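# Place bottles on ledges matching their cap colours

## Task

Put every bottle upright on the wall ledge whose coloured label strip is the same colour as that bottle's cap, with the bottle's entire base resting on that ledge.

## Robot and tools

Robot: two seven-joint OpenArm arms, left_arm and right_arm, each ending in a two-finger parallel gripper. A gripper's pose does not fix its elbow, so a big wrist rotation can swing the arm sideways. Equal joint values on both arms give mirrored postures.

Frame: one scene frame for everything. The origin lies on the plane z = 0, under the midpoint between the two arm bases, which sit 0.70 m above it. +x points forward (the direction both arms face), +z points up, and left_arm is on the +y side. Image left and right do not match arm names. Reported gripper positions and orientations may be off by a few centimetres, worse at long reach.

Gripper axes: fingers point along the gripper's +z, and they close along its y axis. end_effector_position is the point between the closed finger pads, just under 1 cm behind the tips. Closing pushes the fingertips about 17 mm further along +z, mostly while the pads are still more than 70 mm apart.

Row layout (used by every moving tool): 16 plain numbers, always both arms: left_arm x, y, z, qw, qx, qy, qz, opening, then right_arm x, y, z, qw, qx, qy, qz, opening. x, y, z are an absolute target position in metres in the scene frame; the quaternion is an absolute target orientation, w first, in the same frame. Opening runs from -1 (closed) to +1 (fully open, 0.145 m); it is a commanded value, not an offset. A full close takes at least about 0.5 s. An arm that should stay put gets its last reported whole pose resent unchanged each call, plus its wanted opening; any number you send, even 0, is a command. Keep a fixed quaternion in every row to hold orientation rather than copying a drifted reported one.

execute_actions(actions, cameras): actions is a list of actions; each action is a table of 1 to 15 rows, each row one control step of 1/30 s; a short table repeats its final row to fill 15 steps. Each target must lie within 0.6 m of that gripper's current position along each of the gripper's own axes, else the action is refused for both arms; if the first action fails this against the latest reported state, or anything is malformed, the whole call is refused. An empty actions list just returns the state and images. cameras: list of names (cam_high, cam_low); omitted, null or ["all"] gives all, [] gives none, an unknown name invalidates the call.

move(target, speed, blend, opening_speed, blocking, cameras): target is one 16-number row or a list of up to 15 rows (waypoints, absolute poses), with no 0.6 m check. Each gripper goes straight from its Hand target toward each pose, turning the short way; all arms finish together. speed: m/s, 0.002 to 1.1, default 0.25, rotation capped at twice that in rad/s; one value or one per waypoint. blend: metres of corner rounding at intermediate waypoints (default 0, stop at each). opening_speed: rate of opening change per second on the -1..1 scale, at least 0.2. Openings in the first row are sent at once; openings changed in later rows apply on arrival, after all motion rests. A move lasts at most 10 s. blocking=false returns after about 0.5 s while motion continues; a new move replaces a running one. Paths ignore obstacles and the other arm, lag and can overshoot speed, especially near full stretch; faster contact hits harder, and aiming deeper past a contact presses harder. The result adds a move: line giving the ending (done, off_target, moving, held, fault) and limits (paced = pose clipped, held = steps withheld). Arms not named in the ending are done: within 3 mm and 2 degrees of target. Neither done nor off_target tells you about contact.

wait(seconds): 0 to 10 s, arms hold their last command; returns early if a running move ends. stop(): brakes a running move, needing some distance. zoom_image(camera, region): camera cam_high or cam_low, region [x0, y0, x1, y1] in pixels from the top-left, at most 504 by 504, on the latest image. read_manual(section): only licence texts. finished_scene(scene): ends scene 1 or 2 irreversibly; the goal must then hold without the robot; make no further call in that reply.

Control details: each step the commanded orientation is clipped to 32 degrees from the measured one, and position is preferred over orientation, so one action may fall short; finish the rest next time. Result lines: Hand target (where each arm is now being sent), Tool commands (current opening commands), grip_measured (measured opening, -1..1 scale), Joint positions (last number per arm = opening in metres), Joint torques (include the arm's own weight; numbers 3 and 4 wrap at ±28 N m), joint velocities reported as within noise when still, and end_effector_position at some steps after execute_actions. To hold something, command an opening clearly below grip_measured; a lower value squeezes harder (roughly 10 N per pad, objects up to about 11 cm wide).

Cameras: cam_high and cam_low, each 896x504, fixed, with calibration given per scene.

Avoid: arm-to-arm contact, including closing one gripper on the other's fingers (the clearance check does not guard grippers and wrist cameras); knocking objects off the work area; dropping bottles or releasing them while moving; fast hits on fixed or heavy things; hard presses. Holding loads, stretched poses or pushing at unreachable targets heats motors: MOTOR HOT appears near 85 °C, and at 100 °C an OVER-TEMPERATURE FAULT stops the arm for 30 to 60 s. Loose objects may occasionally be nudged by outside pushes.

Each tool is called by a JSON object that holds its "op" and its "data", one argument or row to a line.

## Session

{"op": "execute_actions", "data": {
  "actions": []
}}

{"op": "zoom_image", "data": {
  "camera": "cam_low",
  "region": [320, 130, 620, 390]
}}

{"op": "zoom_image", "data": {
  "camera": "cam_high",
  "region": [420, 200, 690, 410]
}}

Scene clock: 0.00 s.
left_arm: end_effector_position=(+0.2239, +0.1828, +0.6144) grip_measured=+1.00 end_effector_quat_wxyz=(-0.319, +0.395, -0.515, +0.691) | right_arm: end_effector_position=(+0.4009, -0.1655, +0.3728) grip_measured=+1.00 end_effector_quat_wxyz=(+0.260, +0.265, +0.837, +0.401)
Joint positions: left_arm=[-1.106 0.942 0.535 2.339 -0.48 -0.199 -0.367 0.145] | right_arm=[0.583 0.619 -0.841 0.925 -1.182 -0.496 -0.047 0.145]
Joint velocities: within noise
Joint torques (N m): no reading
Motor temperatures (°C): left_arm=[21 21 22 20 21 23 21] | right_arm=[20 22 22 19 20 19 21]
Hand target: left_arm +0.2239, +0.1828, +0.6144; -0.319, +0.395, -0.515, +0.691 | right_arm +0.4009, -0.1655, +0.3728; +0.260, +0.265, +0.837, +0.401
Tool commands: left_gripper/opening=+1.0 right_gripper/opening=+1.0

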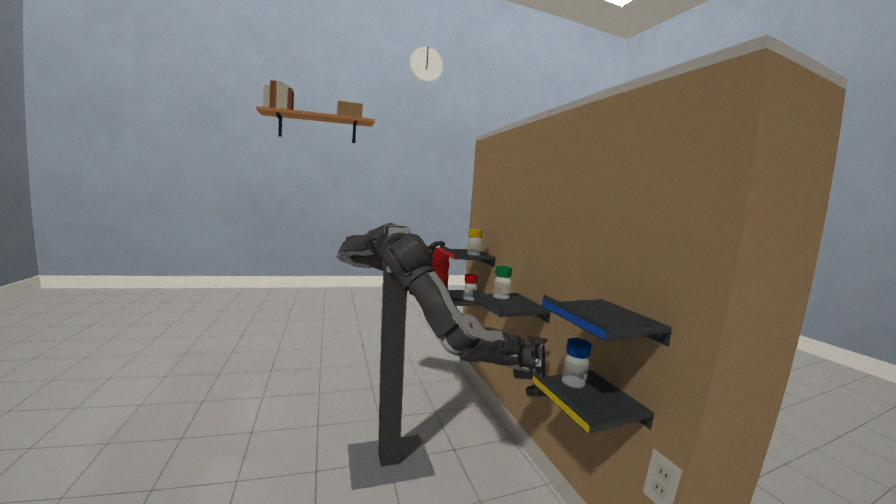

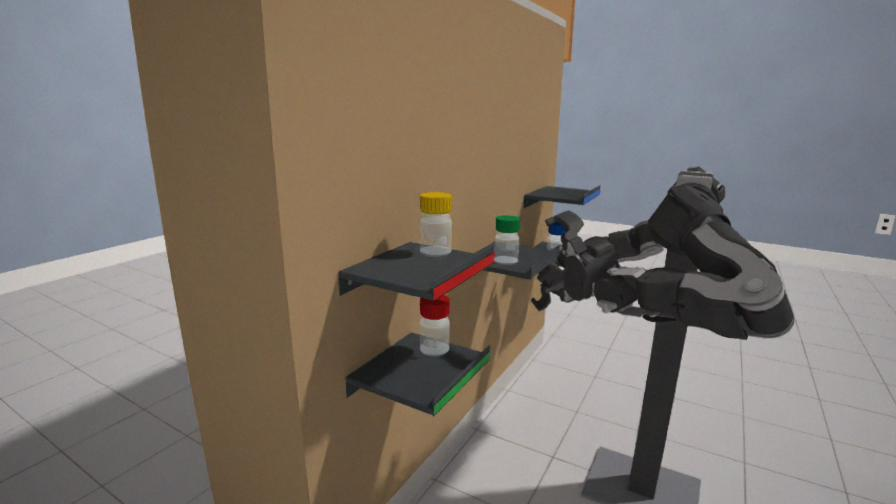

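Scaled by 1.680 from the camera's 896x504 image, which has a finer 1280x720 frame.

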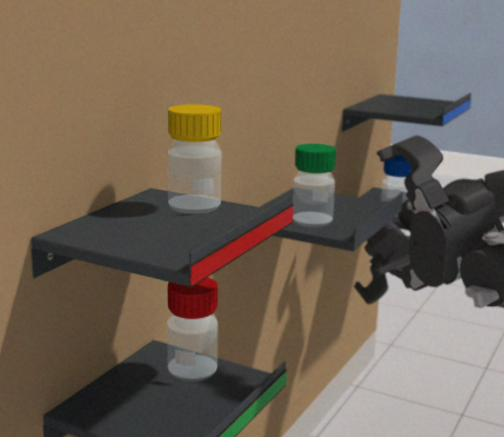

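Scaled by 1.867 from the camera's 896x504 image, which has a finer 1280x720 frame.

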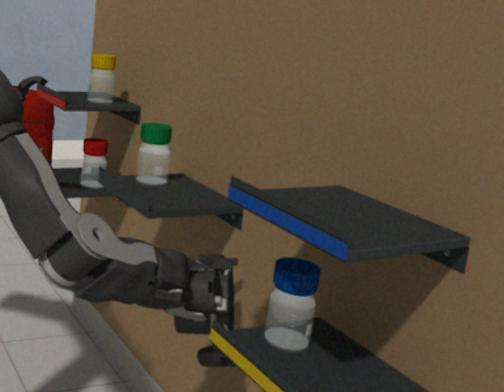

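{"op": "move", "data": {
  "target": [
    [0.26,0.25,0.72,-0.0923,0.701,0.0923,0.701,1,0.29,-0.22,0.44,0.0923,0.701,-0.0923,0.701,1],
    [0.31,0.318,0.692,-0.0923,0.701,0.0923,0.701,1,0.30,-0.325,0.493,0.0923,0.701,-0.0923,0.701,1]
  ],
  "speed": 0.35,
  "blend": [0.03,0]
}}

Scene clock: 58.80 s.
left_arm: end_effector_position=(+0.3095, +0.3187, +0.6937) grip_measured=+1.00 end_effector_quat_wxyz=(-0.094, +0.699, +0.094, +0.702) | right_arm: end_effector_position=(+0.2997, -0.3263, +0.4951) grip_measured=+1.00 end_effector_quat_wxyz=(+0.095, +0.698, -0.094, +0.703)
Joint positions: left_arm=[-0.848 1.318 0.931 2.215 1.475 0.149 -0.706 0.145] | right_arm=[-0.322 0.332 0.358 1.75 0.41 -0.033 0.003 0.145]
Joint velocities: within noise
Joint torques (N m): left_arm=[2.47 4.42 2.15 0.59 -0.24 -0.58 0.23] | right_arm=[1.46 3.92 1.06 3.55 0.17 -0.32 0.13]
Motor temperatures (°C): left_arm=[21 21 23 22 21 23 21] | right_arm=[23 23 22 20 20 19 21]
Hand target: left_arm +0.3100, +0.3179, +0.6920; -0.092, +0.701, +0.092, +0.701 | right_arm +0.2999, -0.3250, +0.4929; +0.092, +0.701, -0.093, +0.701
Off the commanded pose: left_arm 0.002 m, 0 deg | right_arm 0.002 m, 1 deg.
move: done

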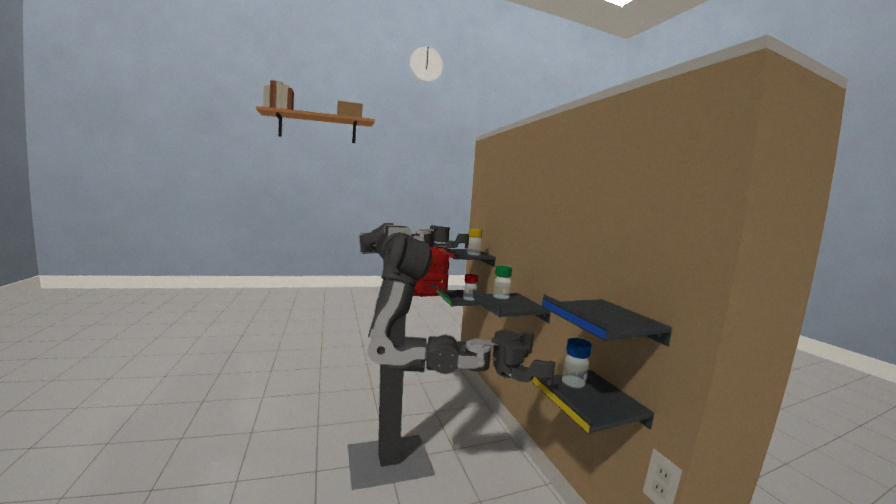

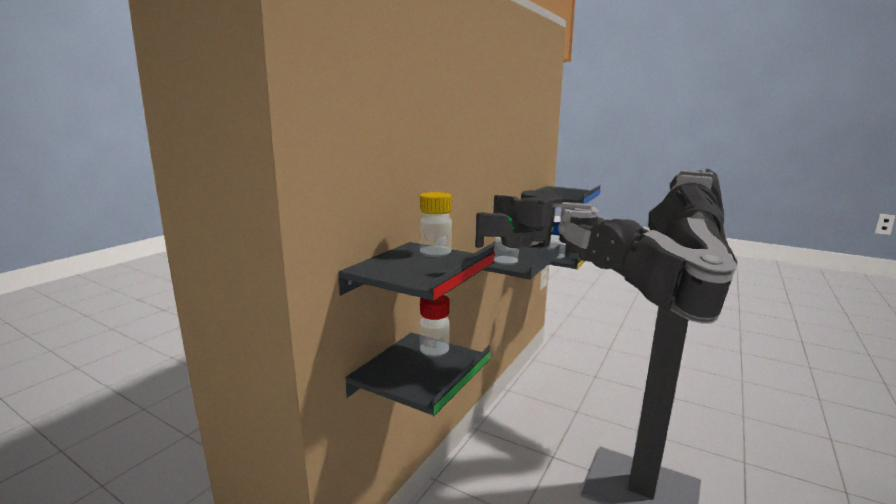

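{"op": "move", "data": {
  "target": [
    [0.381,0.338,0.689,-0.0923,0.701,0.0923,0.701,1,0.381,-0.347,0.49,0.0923,0.701,-0.0923,0.701,1],
    [0.381,0.338,0.689,-0.0923,0.701,0.0923,0.701,-0.5,0.381,-0.347,0.49,0.0923,0.701,-0.0923,0.701,-0.5],
    [0.381,0.338,0.735,-0.0923,0.701,0.0923,0.701,-0.5,0.375,-0.345,0.52,0.0923,0.701,-0.0923,0.701,-0.5]
  ],
  "speed": [0.2,0.15,0.15],
  "opening_speed": 1.8
}}

Scene clock: 72.37 s.
left_arm: end_effector_position=(+0.3806, +0.3389, +0.7345) grip_measured=-0.26 end_effector_quat_wxyz=(-0.106, +0.694, +0.080, +0.708) | right_arm: end_effector_position=(+0.3755, -0.3429, +0.5174) grip_measured=-0.28 end_effector_quat_wxyz=(+0.089, +0.704, -0.090, +0.698)
Joint positions: left_arm=[-1.407 1.677 1.557 1.824 1.584 0.139 -0.621 0.056] | right_arm=[0.05 0.434 0.26 1.51 0.405 0.109 0.009 0.055]
Joint velocities: within noise
Joint torques (N m): left_arm=[5 1.6 4 -0.17 -0.11 -0.71 0.2] | right_arm=[4.13 4.71 2.81 4.6 0.12 -0.54 -0.11]
Motor temperatures (°C): left_arm=[21 22 23 21 21 24 21] | right_arm=[22 23 22 20 20 19 21]
Hand target: left_arm +0.3810, +0.3380, +0.7348; -0.102, +0.693, +0.080, +0.709 | right_arm +0.3750, -0.3450, +0.5200; +0.092, +0.701, -0.092, +0.701
Off the commanded pose: left_arm 0.001 m, 2 deg | right_arm 0.003 m, 1 deg.
joint sent to its limit (left arm) — joint 1 (shoulder pitch), lower limit; joint 5 (forearm roll), upper limit. The joint targets still meet the commanded pose.
move: done

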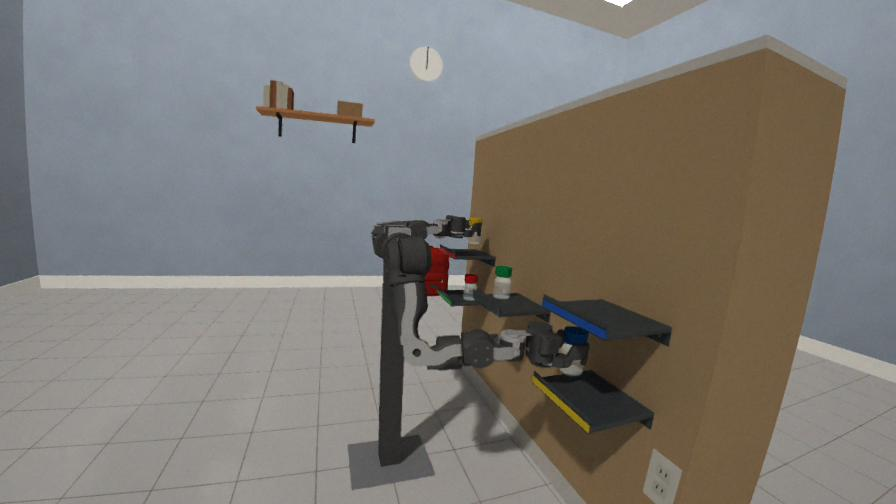

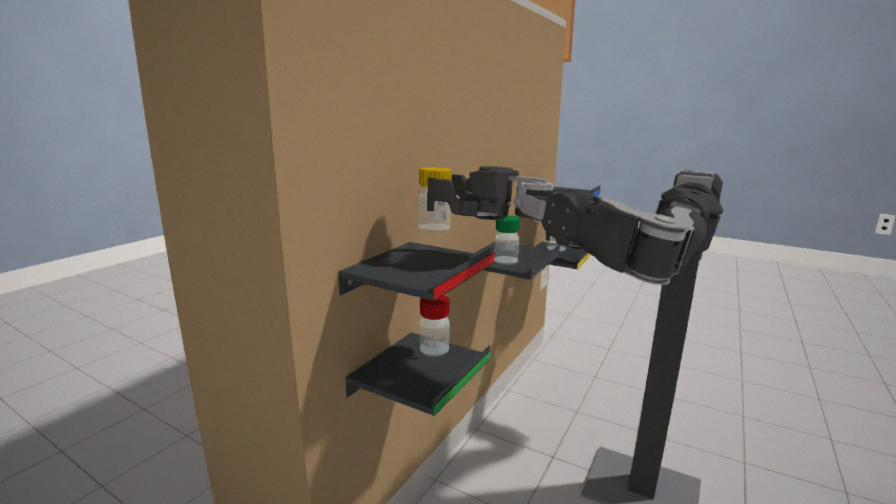

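{"op": "move", "data": {
  "target": [
    [0.36,0.26,0.745,0,0.7071,0,0.7071,-0.5,0.372,-0.215,0.525,0,0.7071,0,0.7071,-0.5],
    [0.34,0.15,0.745,0,0.7071,0,0.7071,-0.5,0.36,-0.215,0.68,0.0,0.7071,0,0.7071,-0.5],
    [0.36,0.03,0.74,0.0616,0.7044,-0.0616,0.7044,-0.5,0.38,-0.345,0.705,0.0923,0.701,-0.0923,0.701,-0.5]
  ],
  "speed": 0.3,
  "blend": [0.02,0.03,0]
}}

{"op": "zoom_image", "data": {
  "camera": "cam_low",
  "region": [430, 120, 630, 290]
}}

{"op": "zoom_image", "data": {
  "camera": "cam_high",
  "region": [450, 200, 680, 410]
}}

Scene clock: 96.53 s.
left_arm: end_effector_position=(+0.3325, +0.0623, +0.7377) grip_measured=-0.26 end_effector_quat_wxyz=(+0.241, +0.620, -0.284, +0.690) | right_arm: end_effector_position=(+0.3799, -0.3461, +0.7019) grip_measured=-0.28 end_effector_quat_wxyz=(+0.095, +0.706, -0.093, +0.696)
Joint positions: left_arm=[-1.407 2.011 1.54 2.094 1.584 0.018 -0.199 0.056] | right_arm=[0.432 0.8 0.203 1.817 0.857 0.762 -0.321 0.055]
Joint velocities: within noise
Joint torques (N m): left_arm=[5.87 0.75 2.51 -0.73 0.11 -0.98 0.15] | right_arm=[5.08 5 2.67 2.81 -0.06 -0.76 0.15]
Motor temperatures (°C): left_arm=[22 21 25 21 21 24 21] | right_arm=[22 23 22 21 20 20 21]
Hand target: left_arm +0.3327, +0.0622, +0.7373; +0.245, +0.619, -0.282, +0.691 | right_arm +0.3799, -0.3450, +0.7050; +0.092, +0.701, -0.092, +0.701
Off the commanded pose: left_arm 0.042 m, 34 deg; orientation clipped | right_arm 0.003 m, 1 deg.
joint read past its limit (left arm) — joint 2 (shoulder roll), upper limit.
joint sent to its limit (left arm) — joint 1 (shoulder pitch), lower limit; joint 2 (shoulder roll), upper limit; joint 5 (forearm roll), upper limit. The joint targets are off in position and orientation.
move: off_target (left_arm); limits=paced

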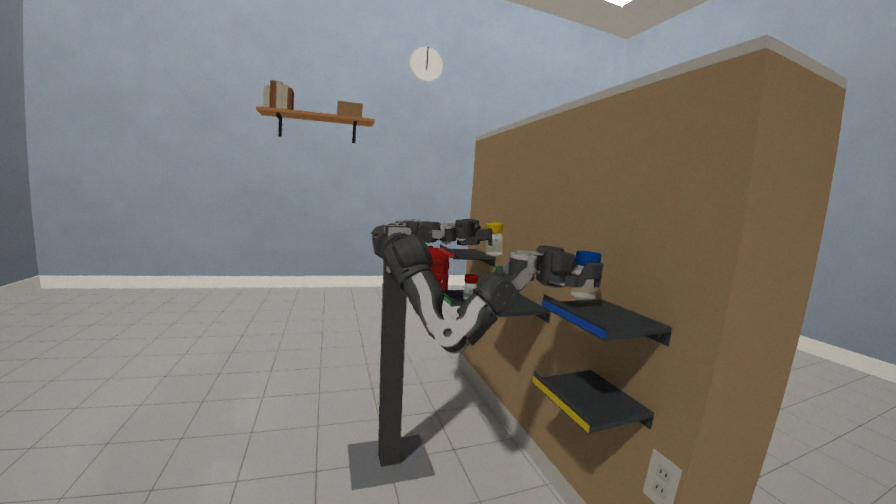

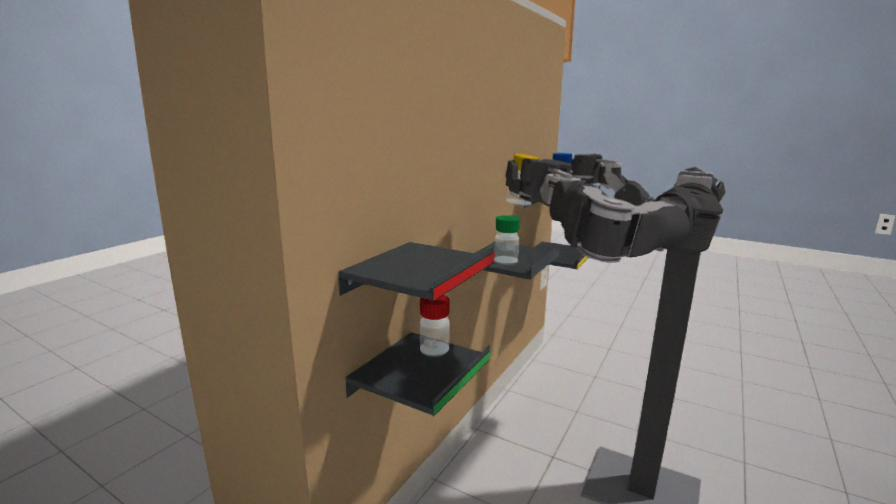

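Scaled by 2.520 from the camera's 896x504 image, which has a finer 1280x720 frame.

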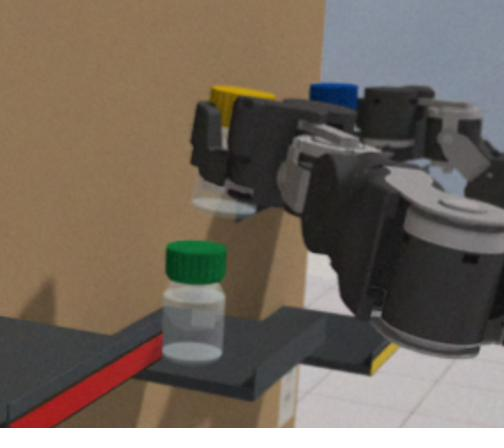

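Scaled by 2.191 from the camera's 896x504 image, which has a finer 1280x720 frame.

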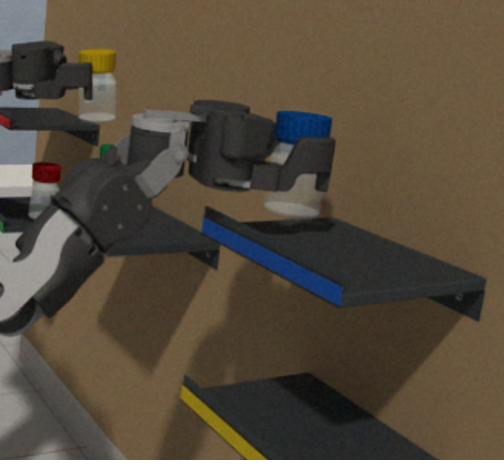

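{"op": "move", "data": {
  "target": [
    [0.335,0.2,0.70,0,0.7071,0,0.7071,-0.5,0.381,-0.346,0.683,0.0923,0.701,-0.0923,0.701,-0.5],
    [0.335,0.2,0.70,0,0.7071,0,0.7071,-0.5,0.381,-0.346,0.683,0.0923,0.701,-0.0923,0.701,0.4],
    [0.335,0.21,0.45,0,0.7071,0,0.7071,-0.5,0.285,-0.32,0.69,0.0923,0.701,-0.0923,0.701,0.4]
  ],
  "speed": [0.12,0.2,0.2],
  "opening_speed": 1.5
}}

Scene clock: 159.50 s.
left_arm: end_effector_position=(+0.3293, +0.2141, +0.4551) grip_measured=-0.26 end_effector_quat_wxyz=(+0.093, +0.872, -0.194, +0.440) | right_arm: end_effector_position=(+0.2855, -0.3187, +0.6902) grip_measured=+0.40 end_effector_quat_wxyz=(+0.091, +0.701, -0.090, +0.702)
Joint positions: left_arm=[-1.407 2.01 0.588 1.748 1.584 -0.202 -0.136 0.056] | right_arm=[-0.143 0.749 0.66 2.301 1.068 0.785 -0.425 0.105]
Joint velocities: within noise
Joint torques (N m): left_arm=[5.82 1.17 3.17 0.29 0.13 -0.65 0.25] | right_arm=[1.7 5.13 2.81 1.8 0 -0.35 -0.15]
Motor temperatures (°C): left_arm=[23 21 25 21 21 26 21] | right_arm=[23 24 22 20 20 21 21]
Hand target: left_arm +0.3298, +0.2131, +0.4557; +0.095, +0.871, -0.194, +0.442 | right_arm +0.2850, -0.3200, +0.6899; +0.092, +0.701, -0.092, +0.701
Off the commanded pose: left_arm 0.009 m, 44 deg; orientation clipped | right_arm 0.001 m, 0 deg.
joint sent to its limit (left arm) — joint 1 (shoulder pitch), lower limit; joint 2 (shoulder roll), upper limit; joint 5 (forearm roll), upper limit. The joint targets are off in position and orientation.
joint sent to its limit (right arm) — joint 6 (wrist pitch), upper limit. The joint targets still meet the commanded pose.
move: off_target (left_arm); limits=paced

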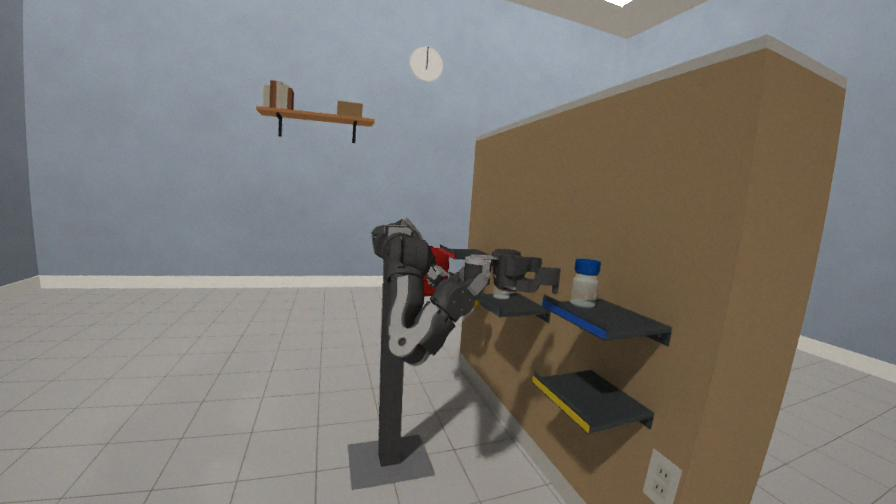

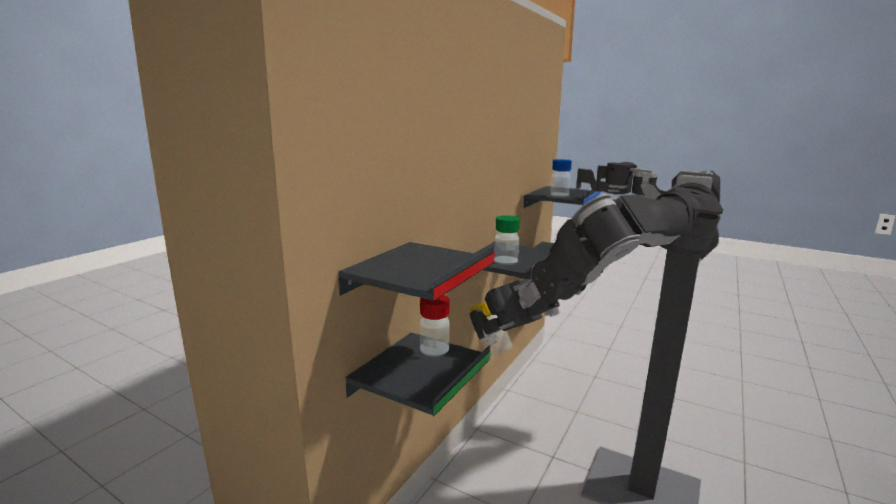

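{"op": "move", "data": {
  "target": [
    [0.24,0.24,0.33,0.05,0.95,-0.1,0.28,-0.5,0.285,-0.25,0.64,0,0.7071,0,0.7071,0.1],
    [0.15,0.20,0.20,0,1,0,0,-0.5,0.30,-0.20,0.60,-0.0616,0.7044,0.0616,0.7044,0.1]
  ],
  "speed": 0.3,
  "blend": [0.03,0]
}}

Scene clock: 187.77 s.
left_arm: end_effector_position=(+0.1311, +0.2470, +0.3526) grip_measured=-0.26 end_effector_quat_wxyz=(+0.107, +0.970, -0.194, +0.101) | right_arm: end_effector_position=(+0.2946, -0.2241, +0.6310) grip_measured=+1.00 end_effector_quat_wxyz=(+0.019, +0.656, +0.039, +0.754)
Joint positions: left_arm=[-1.407 1.943 0.105 1.894 1.585 0.013 -0.09 0.056] | right_arm=[-0.446 0.954 0.163 2.309 0.794 0.041 -0.465 0.145]
Joint velocities: within noise
Joint torques (N m): left_arm=[3.18 0.86 0.32 2.11 0.13 -0.19 0.39] | right_arm=[0.17 4.36 -5.6 0.09 3.31 0.75 3.74]
Motor temperatures (°C): left_arm=[23 21 25 21 21 25 21] | right_arm=[22 24 23 20 21 20 22]
Hand target: left_arm +0.1287, +0.2457, +0.3524; +0.111, +0.970, -0.192, +0.098 | right_arm +0.2933, -0.2015, +0.6021; -0.057, +0.702, +0.057, +0.708
Off the commanded pose: left_arm 0.161 m, 28 deg | right_arm 0.040 m, 12 deg.
joint sent to its limit (left arm) — joint 1 (shoulder pitch), lower limit; joint 5 (forearm roll), upper limit. The joint targets are off in position and orientation.
move: off_target (left_arm, right_arm)

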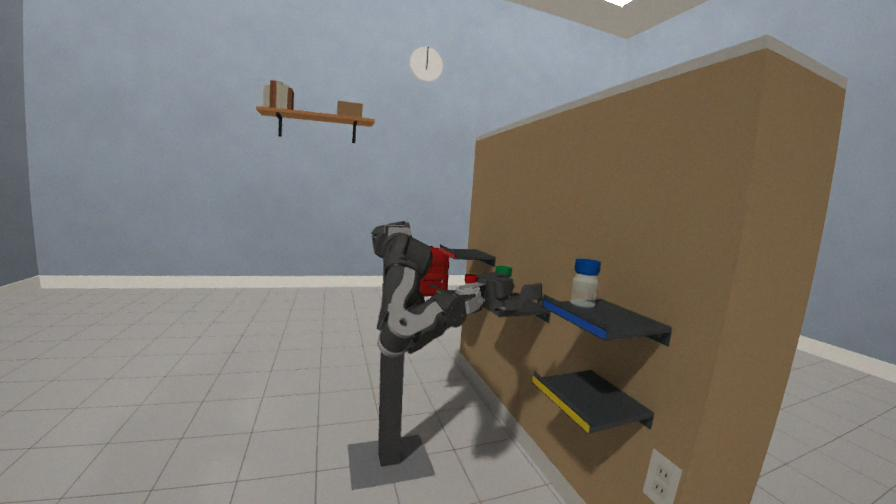

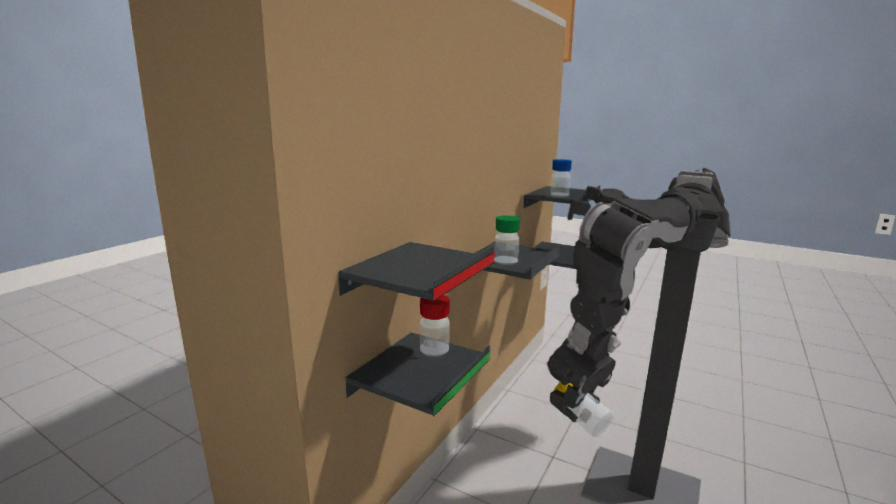

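{"op": "zoom_image", "data": {
  "camera": "cam_high",
  "region": [440, 220, 690, 380]
}}

{"op": "zoom_image", "data": {
  "camera": "cam_low",
  "region": [480, 150, 720, 300]
}}

Scaled by 2.016 from the camera's 896x504 image, which has a finer 1280x720 frame.

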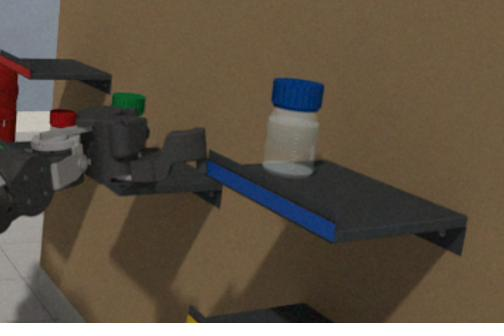

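Scaled by 2.100 from the camera's 896x504 image, which has a finer 1280x720 frame.

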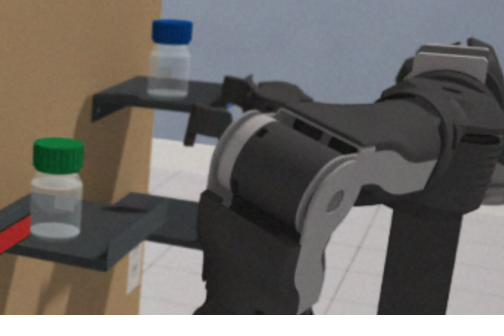

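{"op": "move", "data": {
  "target": [
    [0.0,0.42,0.33,0,1,0,0,-0.5,0.285,-0.19,0.67,0,0.7071,0,0.7071,1],
    [-0.02,0.40,0.22,0,1,0,0,-0.5,0.27,-0.18,0.67,0,0.7071,0,0.7071,1]
  ],
  "speed": 0.25
}}

Scene clock: 210.33 s.
left_arm: end_effector_position=(-0.0203, +0.4009, +0.2201) grip_measured=-0.26 end_effector_quat_wxyz=(-0.002, +1.000, +0.001, +0.000) | right_arm: end_effector_position=(+0.2706, -0.1804, +0.6706) grip_measured=+1.00 end_effector_quat_wxyz=(-0.091, +0.614, +0.091, +0.778)
Joint positions: left_arm=[-0.352 1.022 -0.956 0.817 1.226 0.098 0.273 0.056] | right_arm=[-0.519 0.968 0.3 2.442 0.916 -0.002 -0.293 0.145]
Joint velocities: within noise
Joint torques (N m): left_arm=[-0.57 7.32 -0.09 -0.55 0.06 -0.09 0.27] | right_arm=[1.15 3.13 1.72 2.17 -0.1 -0.5 0.02]
Motor temperatures (°C): left_arm=[22 21 24 21 21 25 21] | right_arm=[21 24 24 19 32 21 36]
Hand target: left_arm -0.0200, +0.4000, +0.2200; +0.000, +1.000, +0.000, +0.000 | right_arm +0.2706, -0.1803, +0.6697; -0.092, +0.615, +0.090, +0.778
Off the commanded pose: left_arm 0.001 m, 0 deg | right_arm 0.001 m, 20 deg.
joint read past its limit (right arm) — joint 4 (elbow), upper limit, where the elbow is as bent as it goes.
joint sent to its limit (right arm) — joint 4 (elbow), upper limit, where the elbow is as bent as it goes. The joint targets are off in orientation, not in position.
move: off_target (right_arm)

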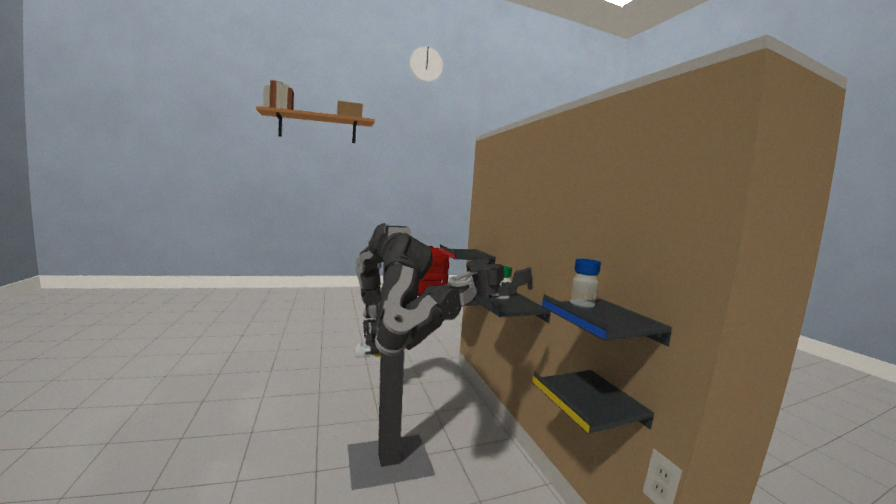

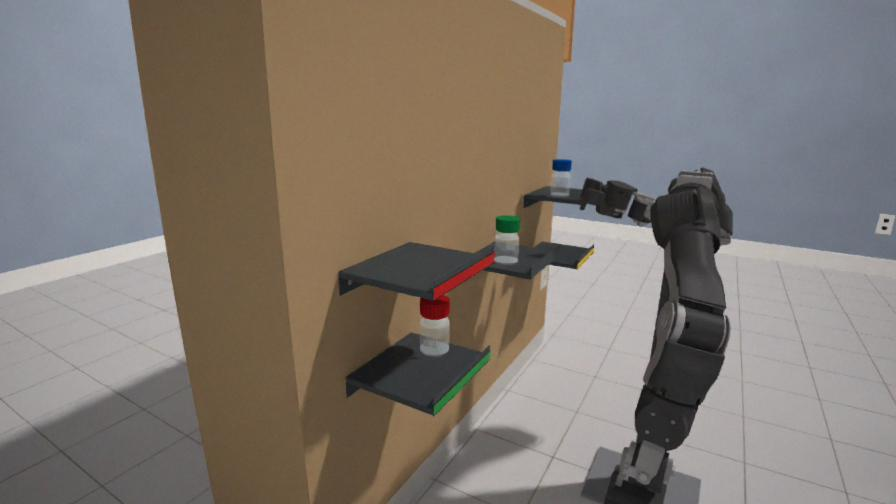

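{"op": "move", "data": {
  "target": [
    [0.06,0.19,0.16,0,1,0,0,-0.5,0.31,-0.18,0.65,0,0.7071,0,0.7071,0.1],
    [0.25,0.19,0.32,0,0.9239,0,0.3827,-0.5,0.31,-0.18,0.65,0,0.7071,0,0.7071,0.1],
    [0.30,0.20,0.50,0,0.7071,0,0.7071,-0.5,0.31,-0.18,0.65,0,0.7071,0,0.7071,0.1],
    [0.30,0.19,0.69,0,0.7071,0,0.7071,-0.5,0.31,-0.18,0.65,0,0.7071,0,0.7071,0.1]
  ],
  "speed": 0.35,
  "blend": [0.01,0.04,0.04,0]
}}

Scene clock: 228.10 s.
left_arm: end_effector_position=(+0.3033, +0.1906, +0.6867) grip_measured=-0.26 end_effector_quat_wxyz=(+0.040, +0.706, -0.038, +0.706) | right_arm: end_effector_position=(+0.3097, -0.1798, +0.6516) grip_measured=+0.10 end_effector_quat_wxyz=(-0.001, +0.705, +0.001, +0.709)
Joint positions: left_arm=[0.016 1.431 -0.03 2.431 1.471 0.096 -0.748 0.056] | right_arm=[0.096 0.87 -0.199 2.411 1.014 0.452 -0.811 0.083]
Joint velocities: within noise
Joint torques (N m): left_arm=[4.42 4.05 3.04 0.9 -0.44 -0.63 0.17] | right_arm=[3.1 2.73 1.88 1.99 -0.24 -0.17 -0.13]
Motor temperatures (°C): left_arm=[22 23 24 21 21 24 21] | right_arm=[22 23 23 20 26 20 29]
Hand target: left_arm +0.3033, +0.1903, +0.6899; +0.041, +0.701, -0.039, +0.711 | right_arm +0.3100, -0.1800, +0.6500; +0.000, +0.707, +0.000, +0.707
Off the commanded pose: left_arm 0.005 m, 6 deg | right_arm 0.002 m, 0 deg.
joint sent to its limit (left arm) — joint 4 (elbow), upper limit, where the elbow is as bent as it goes. The joint targets are off in orientation, not in position.
move: off_target (left_arm)

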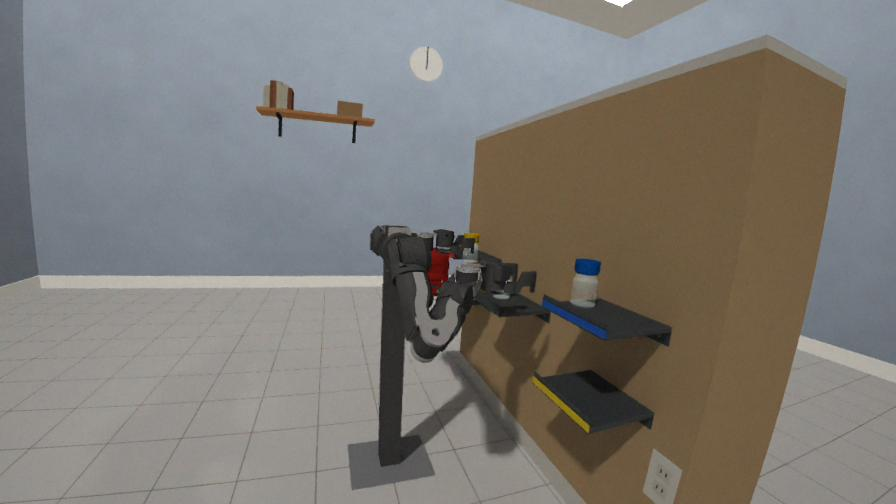

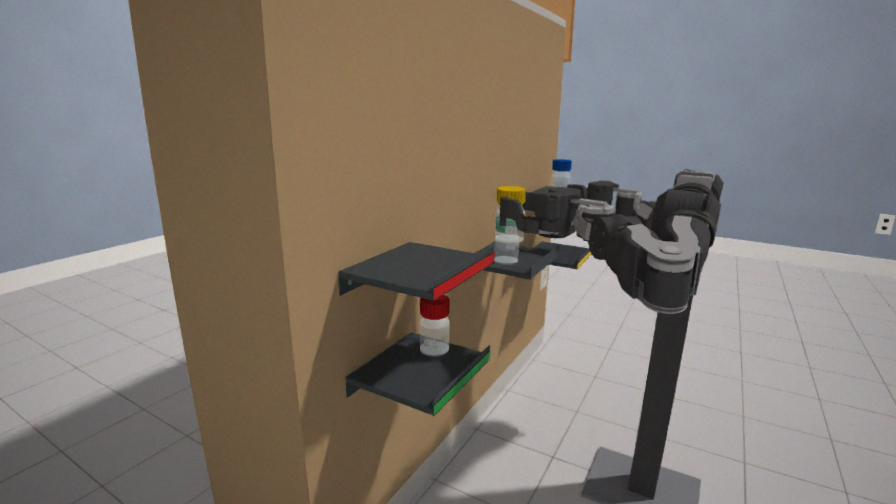

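{"op": "move", "data": {
  "target": [
    [0.345,0.12,0.735,0,0.7071,0,0.7071,-0.5,0.31,-0.20,0.68,0,0.7071,0,0.7071,0.1],
    [0.378,-0.06,0.735,0.0616,0.7044,-0.0616,0.7044,-0.5,0.31,-0.25,0.71,0,0.7071,0,0.7071,0.1],
    [0.378,-0.06,0.62,0.0616,0.7044,-0.0616,0.7044,-0.5,0.31,-0.25,0.71,0,0.7071,0,0.7071,0.1]
  ],
  "speed": 0.25,
  "blend": [0.03,0.01,0]
}}

{"op": "zoom_image", "data": {
  "camera": "cam_low",
  "region": [450, 150, 650, 300]
}}

{"op": "zoom_image", "data": {
  "camera": "cam_high",
  "region": [440, 200, 640, 350]
}}

Scene clock: 242.60 s.
left_arm: end_effector_position=(+0.3781, -0.0591, +0.6177) grip_measured=-0.26 end_effector_quat_wxyz=(+0.060, +0.708, -0.061, +0.701) | right_arm: end_effector_position=(+0.3101, -0.2501, +0.7100) grip_measured=+0.10 end_effector_quat_wxyz=(+0.000, +0.706, -0.002, +0.708)
Joint positions: left_arm=[0.94 0.095 -1.26 1.653 0.953 0.249 -1.209 0.056] | right_arm=[-0.046 1.061 0.413 2.311 1.388 0.586 -0.568 0.083]
Joint velocities: within noise
Joint torques (N m): left_arm=[9.09 -1.99 2.24 3.21 -0.59 -0.48 0.19] | right_arm=[2.25 5.5 3.77 0.9 -0.11 -0.26 0.17]
Motor temperatures (°C): left_arm=[22 22 24 21 22 25 21] | right_arm=[22 23 23 19 24 20 27]
Hand target: left_arm +0.3779, -0.0601, +0.6200; +0.062, +0.704, -0.062, +0.704 | right_arm +0.3100, -0.2499, +0.7099; +0.000, +0.707, +0.000, +0.707
Off the commanded pose: left_arm 0.002 m, 1 deg | right_arm 0.000 m, 0 deg.
move: done

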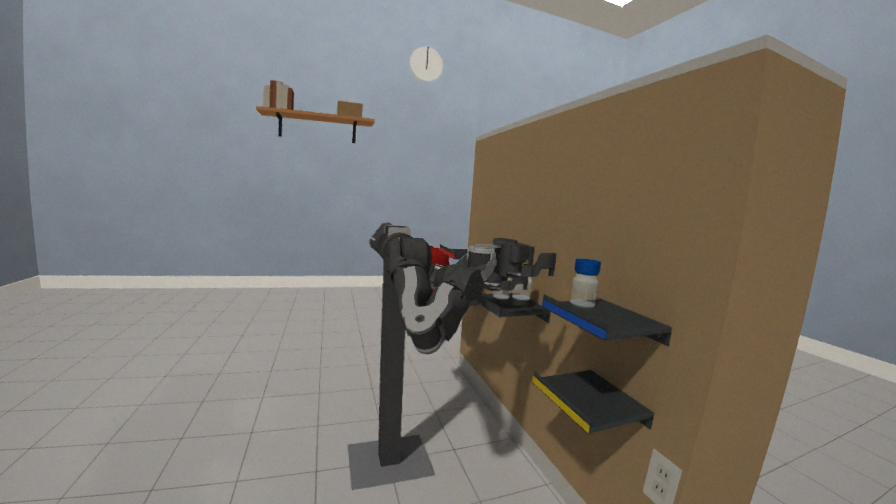

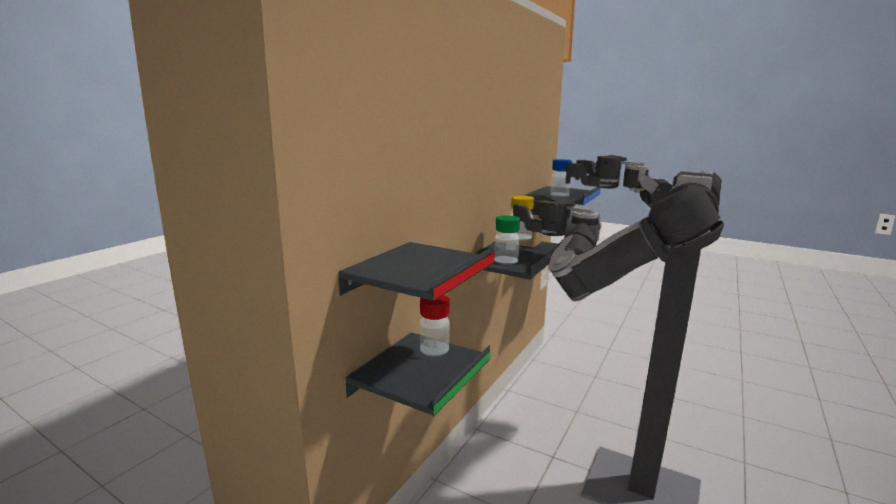

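Scaled by 2.520 from the camera's 896x504 image, which has a finer 1280x720 frame.

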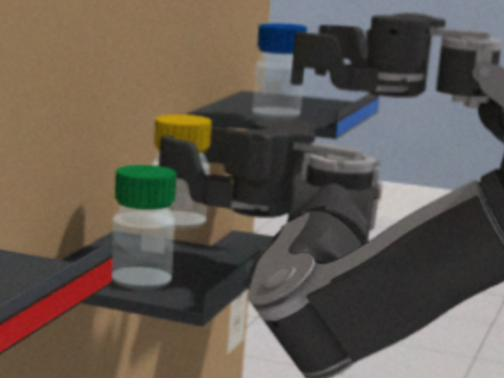

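Scaled by 2.520 from the camera's 896x504 image, which has a finer 1280x720 frame.

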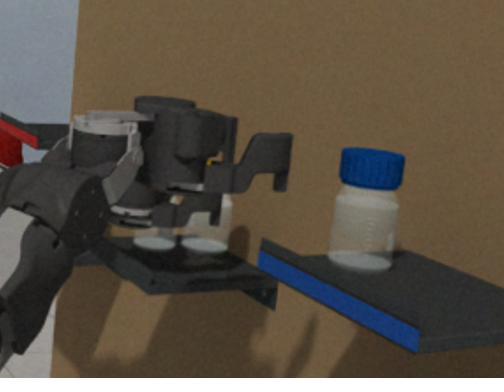

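{"op": "move", "data": {
  "target": [
    [0.379,-0.06,0.592,0.0616,0.7044,-0.0616,0.7044,-0.5,0.31,-0.25,0.71,0,0.7071,0,0.7071,0.1],
    [0.379,-0.06,0.592,0.0616,0.7044,-0.0616,0.7044,0.08,0.31,-0.25,0.71,0,0.7071,0,0.7071,0.1],
    [0.29,-0.044,0.60,0.0616,0.7044,-0.0616,0.7044,0.08,0.31,-0.25,0.71,0,0.7071,0,0.7071,0.1],
    [0.26,0.15,0.57,0.0616,0.7044,-0.0616,0.7044,0.08,0.29,-0.18,0.64,0,0.7071,0,0.7071,0.1]
  ],
  "speed": [0.07,0.2,0.2,0.25],
  "blend": [0,0,0.01,0],
  "opening_speed": 1.5
}}

{"op": "zoom_image", "data": {
  "camera": "cam_low",
  "region": [450, 150, 650, 300]
}}

Scene clock: 258.67 s.
left_arm: end_effector_position=(+0.2602, +0.1505, +0.5724) grip_measured=+0.08 end_effector_quat_wxyz=(+0.060, +0.702, -0.061, +0.707) | right_arm: end_effector_position=(+0.2910, -0.1808, +0.6408) grip_measured=+0.10 end_effector_quat_wxyz=(-0.014, +0.677, +0.015, +0.736)
Joint positions: left_arm=[0.547 1.32 -1.438 2.382 0.727 -0.374 -1.043 0.082] | right_arm=[-0.188 0.818 -0.065 2.441 0.801 0.307 -0.623 0.083]
Joint velocities: within noise
Joint torques (N m): left_arm=[2.68 2.89 0.99 2.86 -0.24 -0.45 0.23] | right_arm=[1.91 2.86 1.24 2.82 -0.3 -0.39 -0.02]
Motor temperatures (°C): left_arm=[25 22 24 21 22 25 21] | right_arm=[22 24 23 19 24 20 26]
Hand target: left_arm +0.2600, +0.1500, +0.5701; +0.062, +0.704, -0.062, +0.704 | right_arm +0.2909, -0.1802, +0.6395; -0.014, +0.678, +0.014, +0.734
Off the commanded pose: left_arm 0.002 m, 0 deg | right_arm 0.001 m, 5 deg.
joint read past its limit (right arm) — joint 4 (elbow), upper limit, where the elbow is as bent as it goes.
joint sent to its limit (right arm) — joint 4 (elbow), upper limit, where the elbow is as bent as it goes. The joint targets are off in orientation, not in position.
move: off_target (right_arm)

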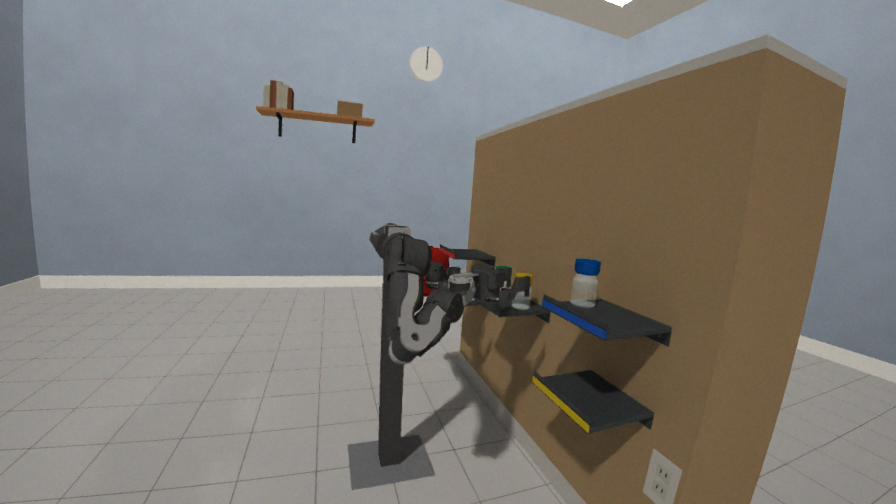

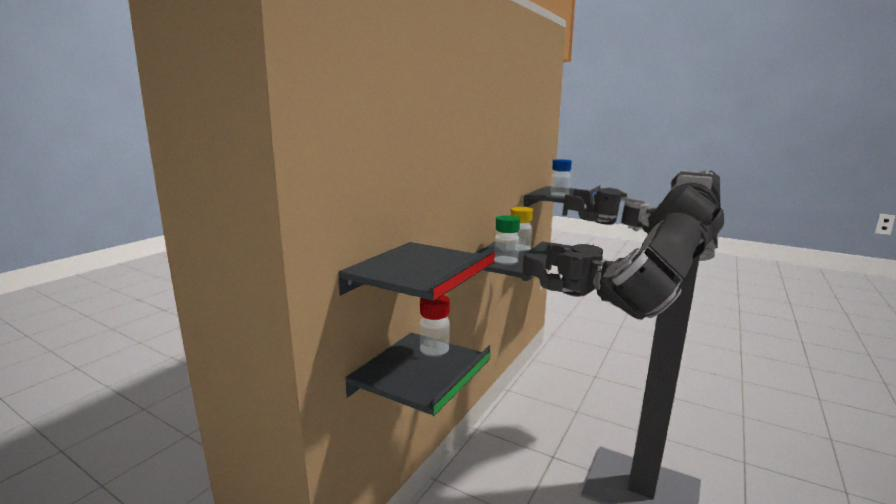

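Scaled by 2.520 from the camera's 896x504 image, which has a finer 1280x720 frame.

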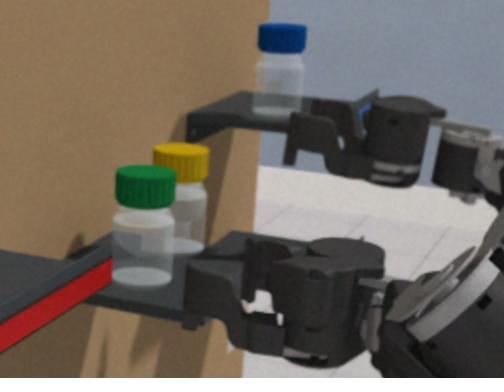

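{"op": "move", "data": {
  "target": [
    [0.27,0.29,0.515,-0.0923,0.701,0.0923,0.701,1,0.295,-0.08,0.60,-0.0616,0.7044,0.0616,0.7044,0.1],
    [0.383,0.342,0.503,-0.0923,0.701,0.0923,0.701,1,0.380,-0.06,0.596,-0.0616,0.7044,0.0616,0.7044,0.1],
    [0.383,0.342,0.503,-0.0923,0.701,0.0923,0.701,-0.5,0.380,-0.06,0.596,-0.0616,0.7044,0.0616,0.7044,-0.5],
    [0.38,0.341,0.533,-0.0923,0.701,0.0923,0.701,-0.5,0.378,-0.062,0.635,-0.0616,0.7044,0.0616,0.7044,-0.5]
  ],
  "speed": [0.25,0.2,0.15,0.15],
  "opening_speed": 1.8
}}

{"op": "zoom_image", "data": {
  "camera": "cam_low",
  "region": [340, 150, 650, 410]
}}

Scene clock: 282.93 s.
left_arm: end_effector_position=(+0.3797, +0.3401, +0.5305) grip_measured=-0.24 end_effector_quat_wxyz=(-0.091, +0.704, +0.090, +0.698) | right_arm: end_effector_position=(+0.3777, -0.0602, +0.6335) grip_measured=-0.24 end_effector_quat_wxyz=(-0.064, +0.706, +0.065, +0.702)
Joint positions: left_arm=[0.782 1.243 -1.379 1.547 1.317 -0.551 -0.608 0.058] | right_arm=[0.499 0.332 -0.607 2.005 0.662 0.597 -0.675 0.058]
Joint velocities: within noise
Joint torques (N m): left_arm=[6.82 4.89 3.38 1.61 -0.19 -0.69 -0.05] | right_arm=[5.08 -0.17 2.84 3.36 -0.28 -0.42 -0.14]
Motor temperatures (°C): left_arm=[23 22 24 21 22 25 21] | right_arm=[22 23 22 20 23 20 25]
Hand target: left_arm +0.3800, +0.3411, +0.5330; -0.092, +0.701, +0.092, +0.701 | right_arm +0.3780, -0.0620, +0.6351; -0.062, +0.704, +0.062, +0.705
Off the commanded pose: left_arm 0.003 m, 1 deg | right_arm 0.002 m, 1 deg.
move: done

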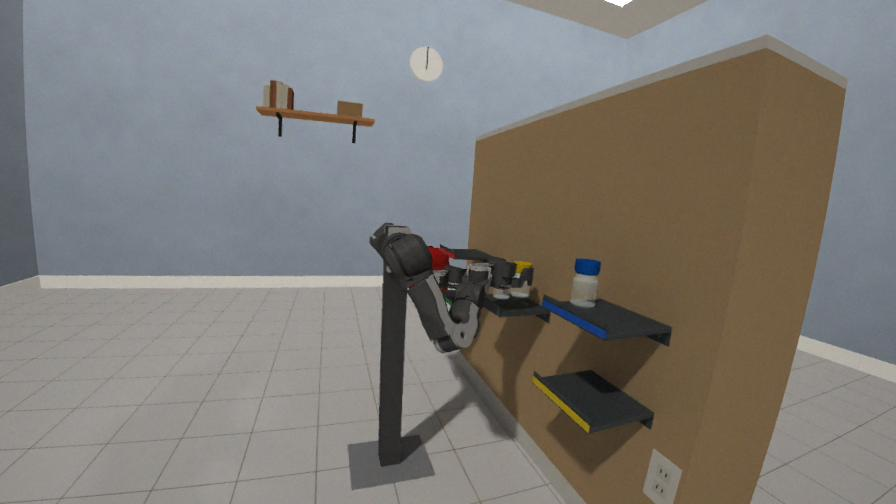

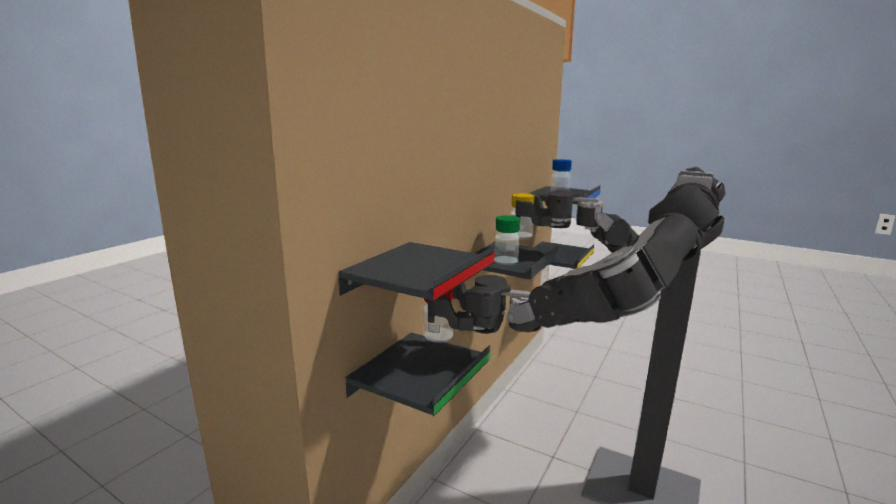

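Scaled by 1.626 from the camera's 896x504 image, which has a finer 1280x720 frame.

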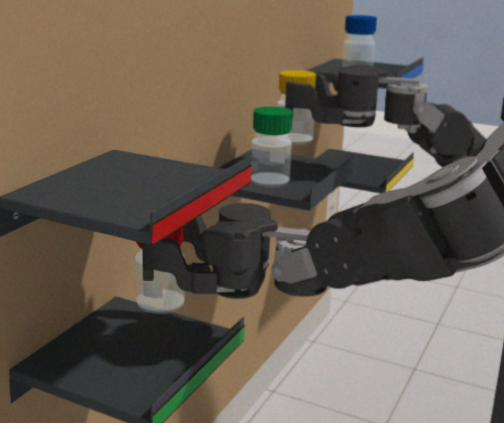

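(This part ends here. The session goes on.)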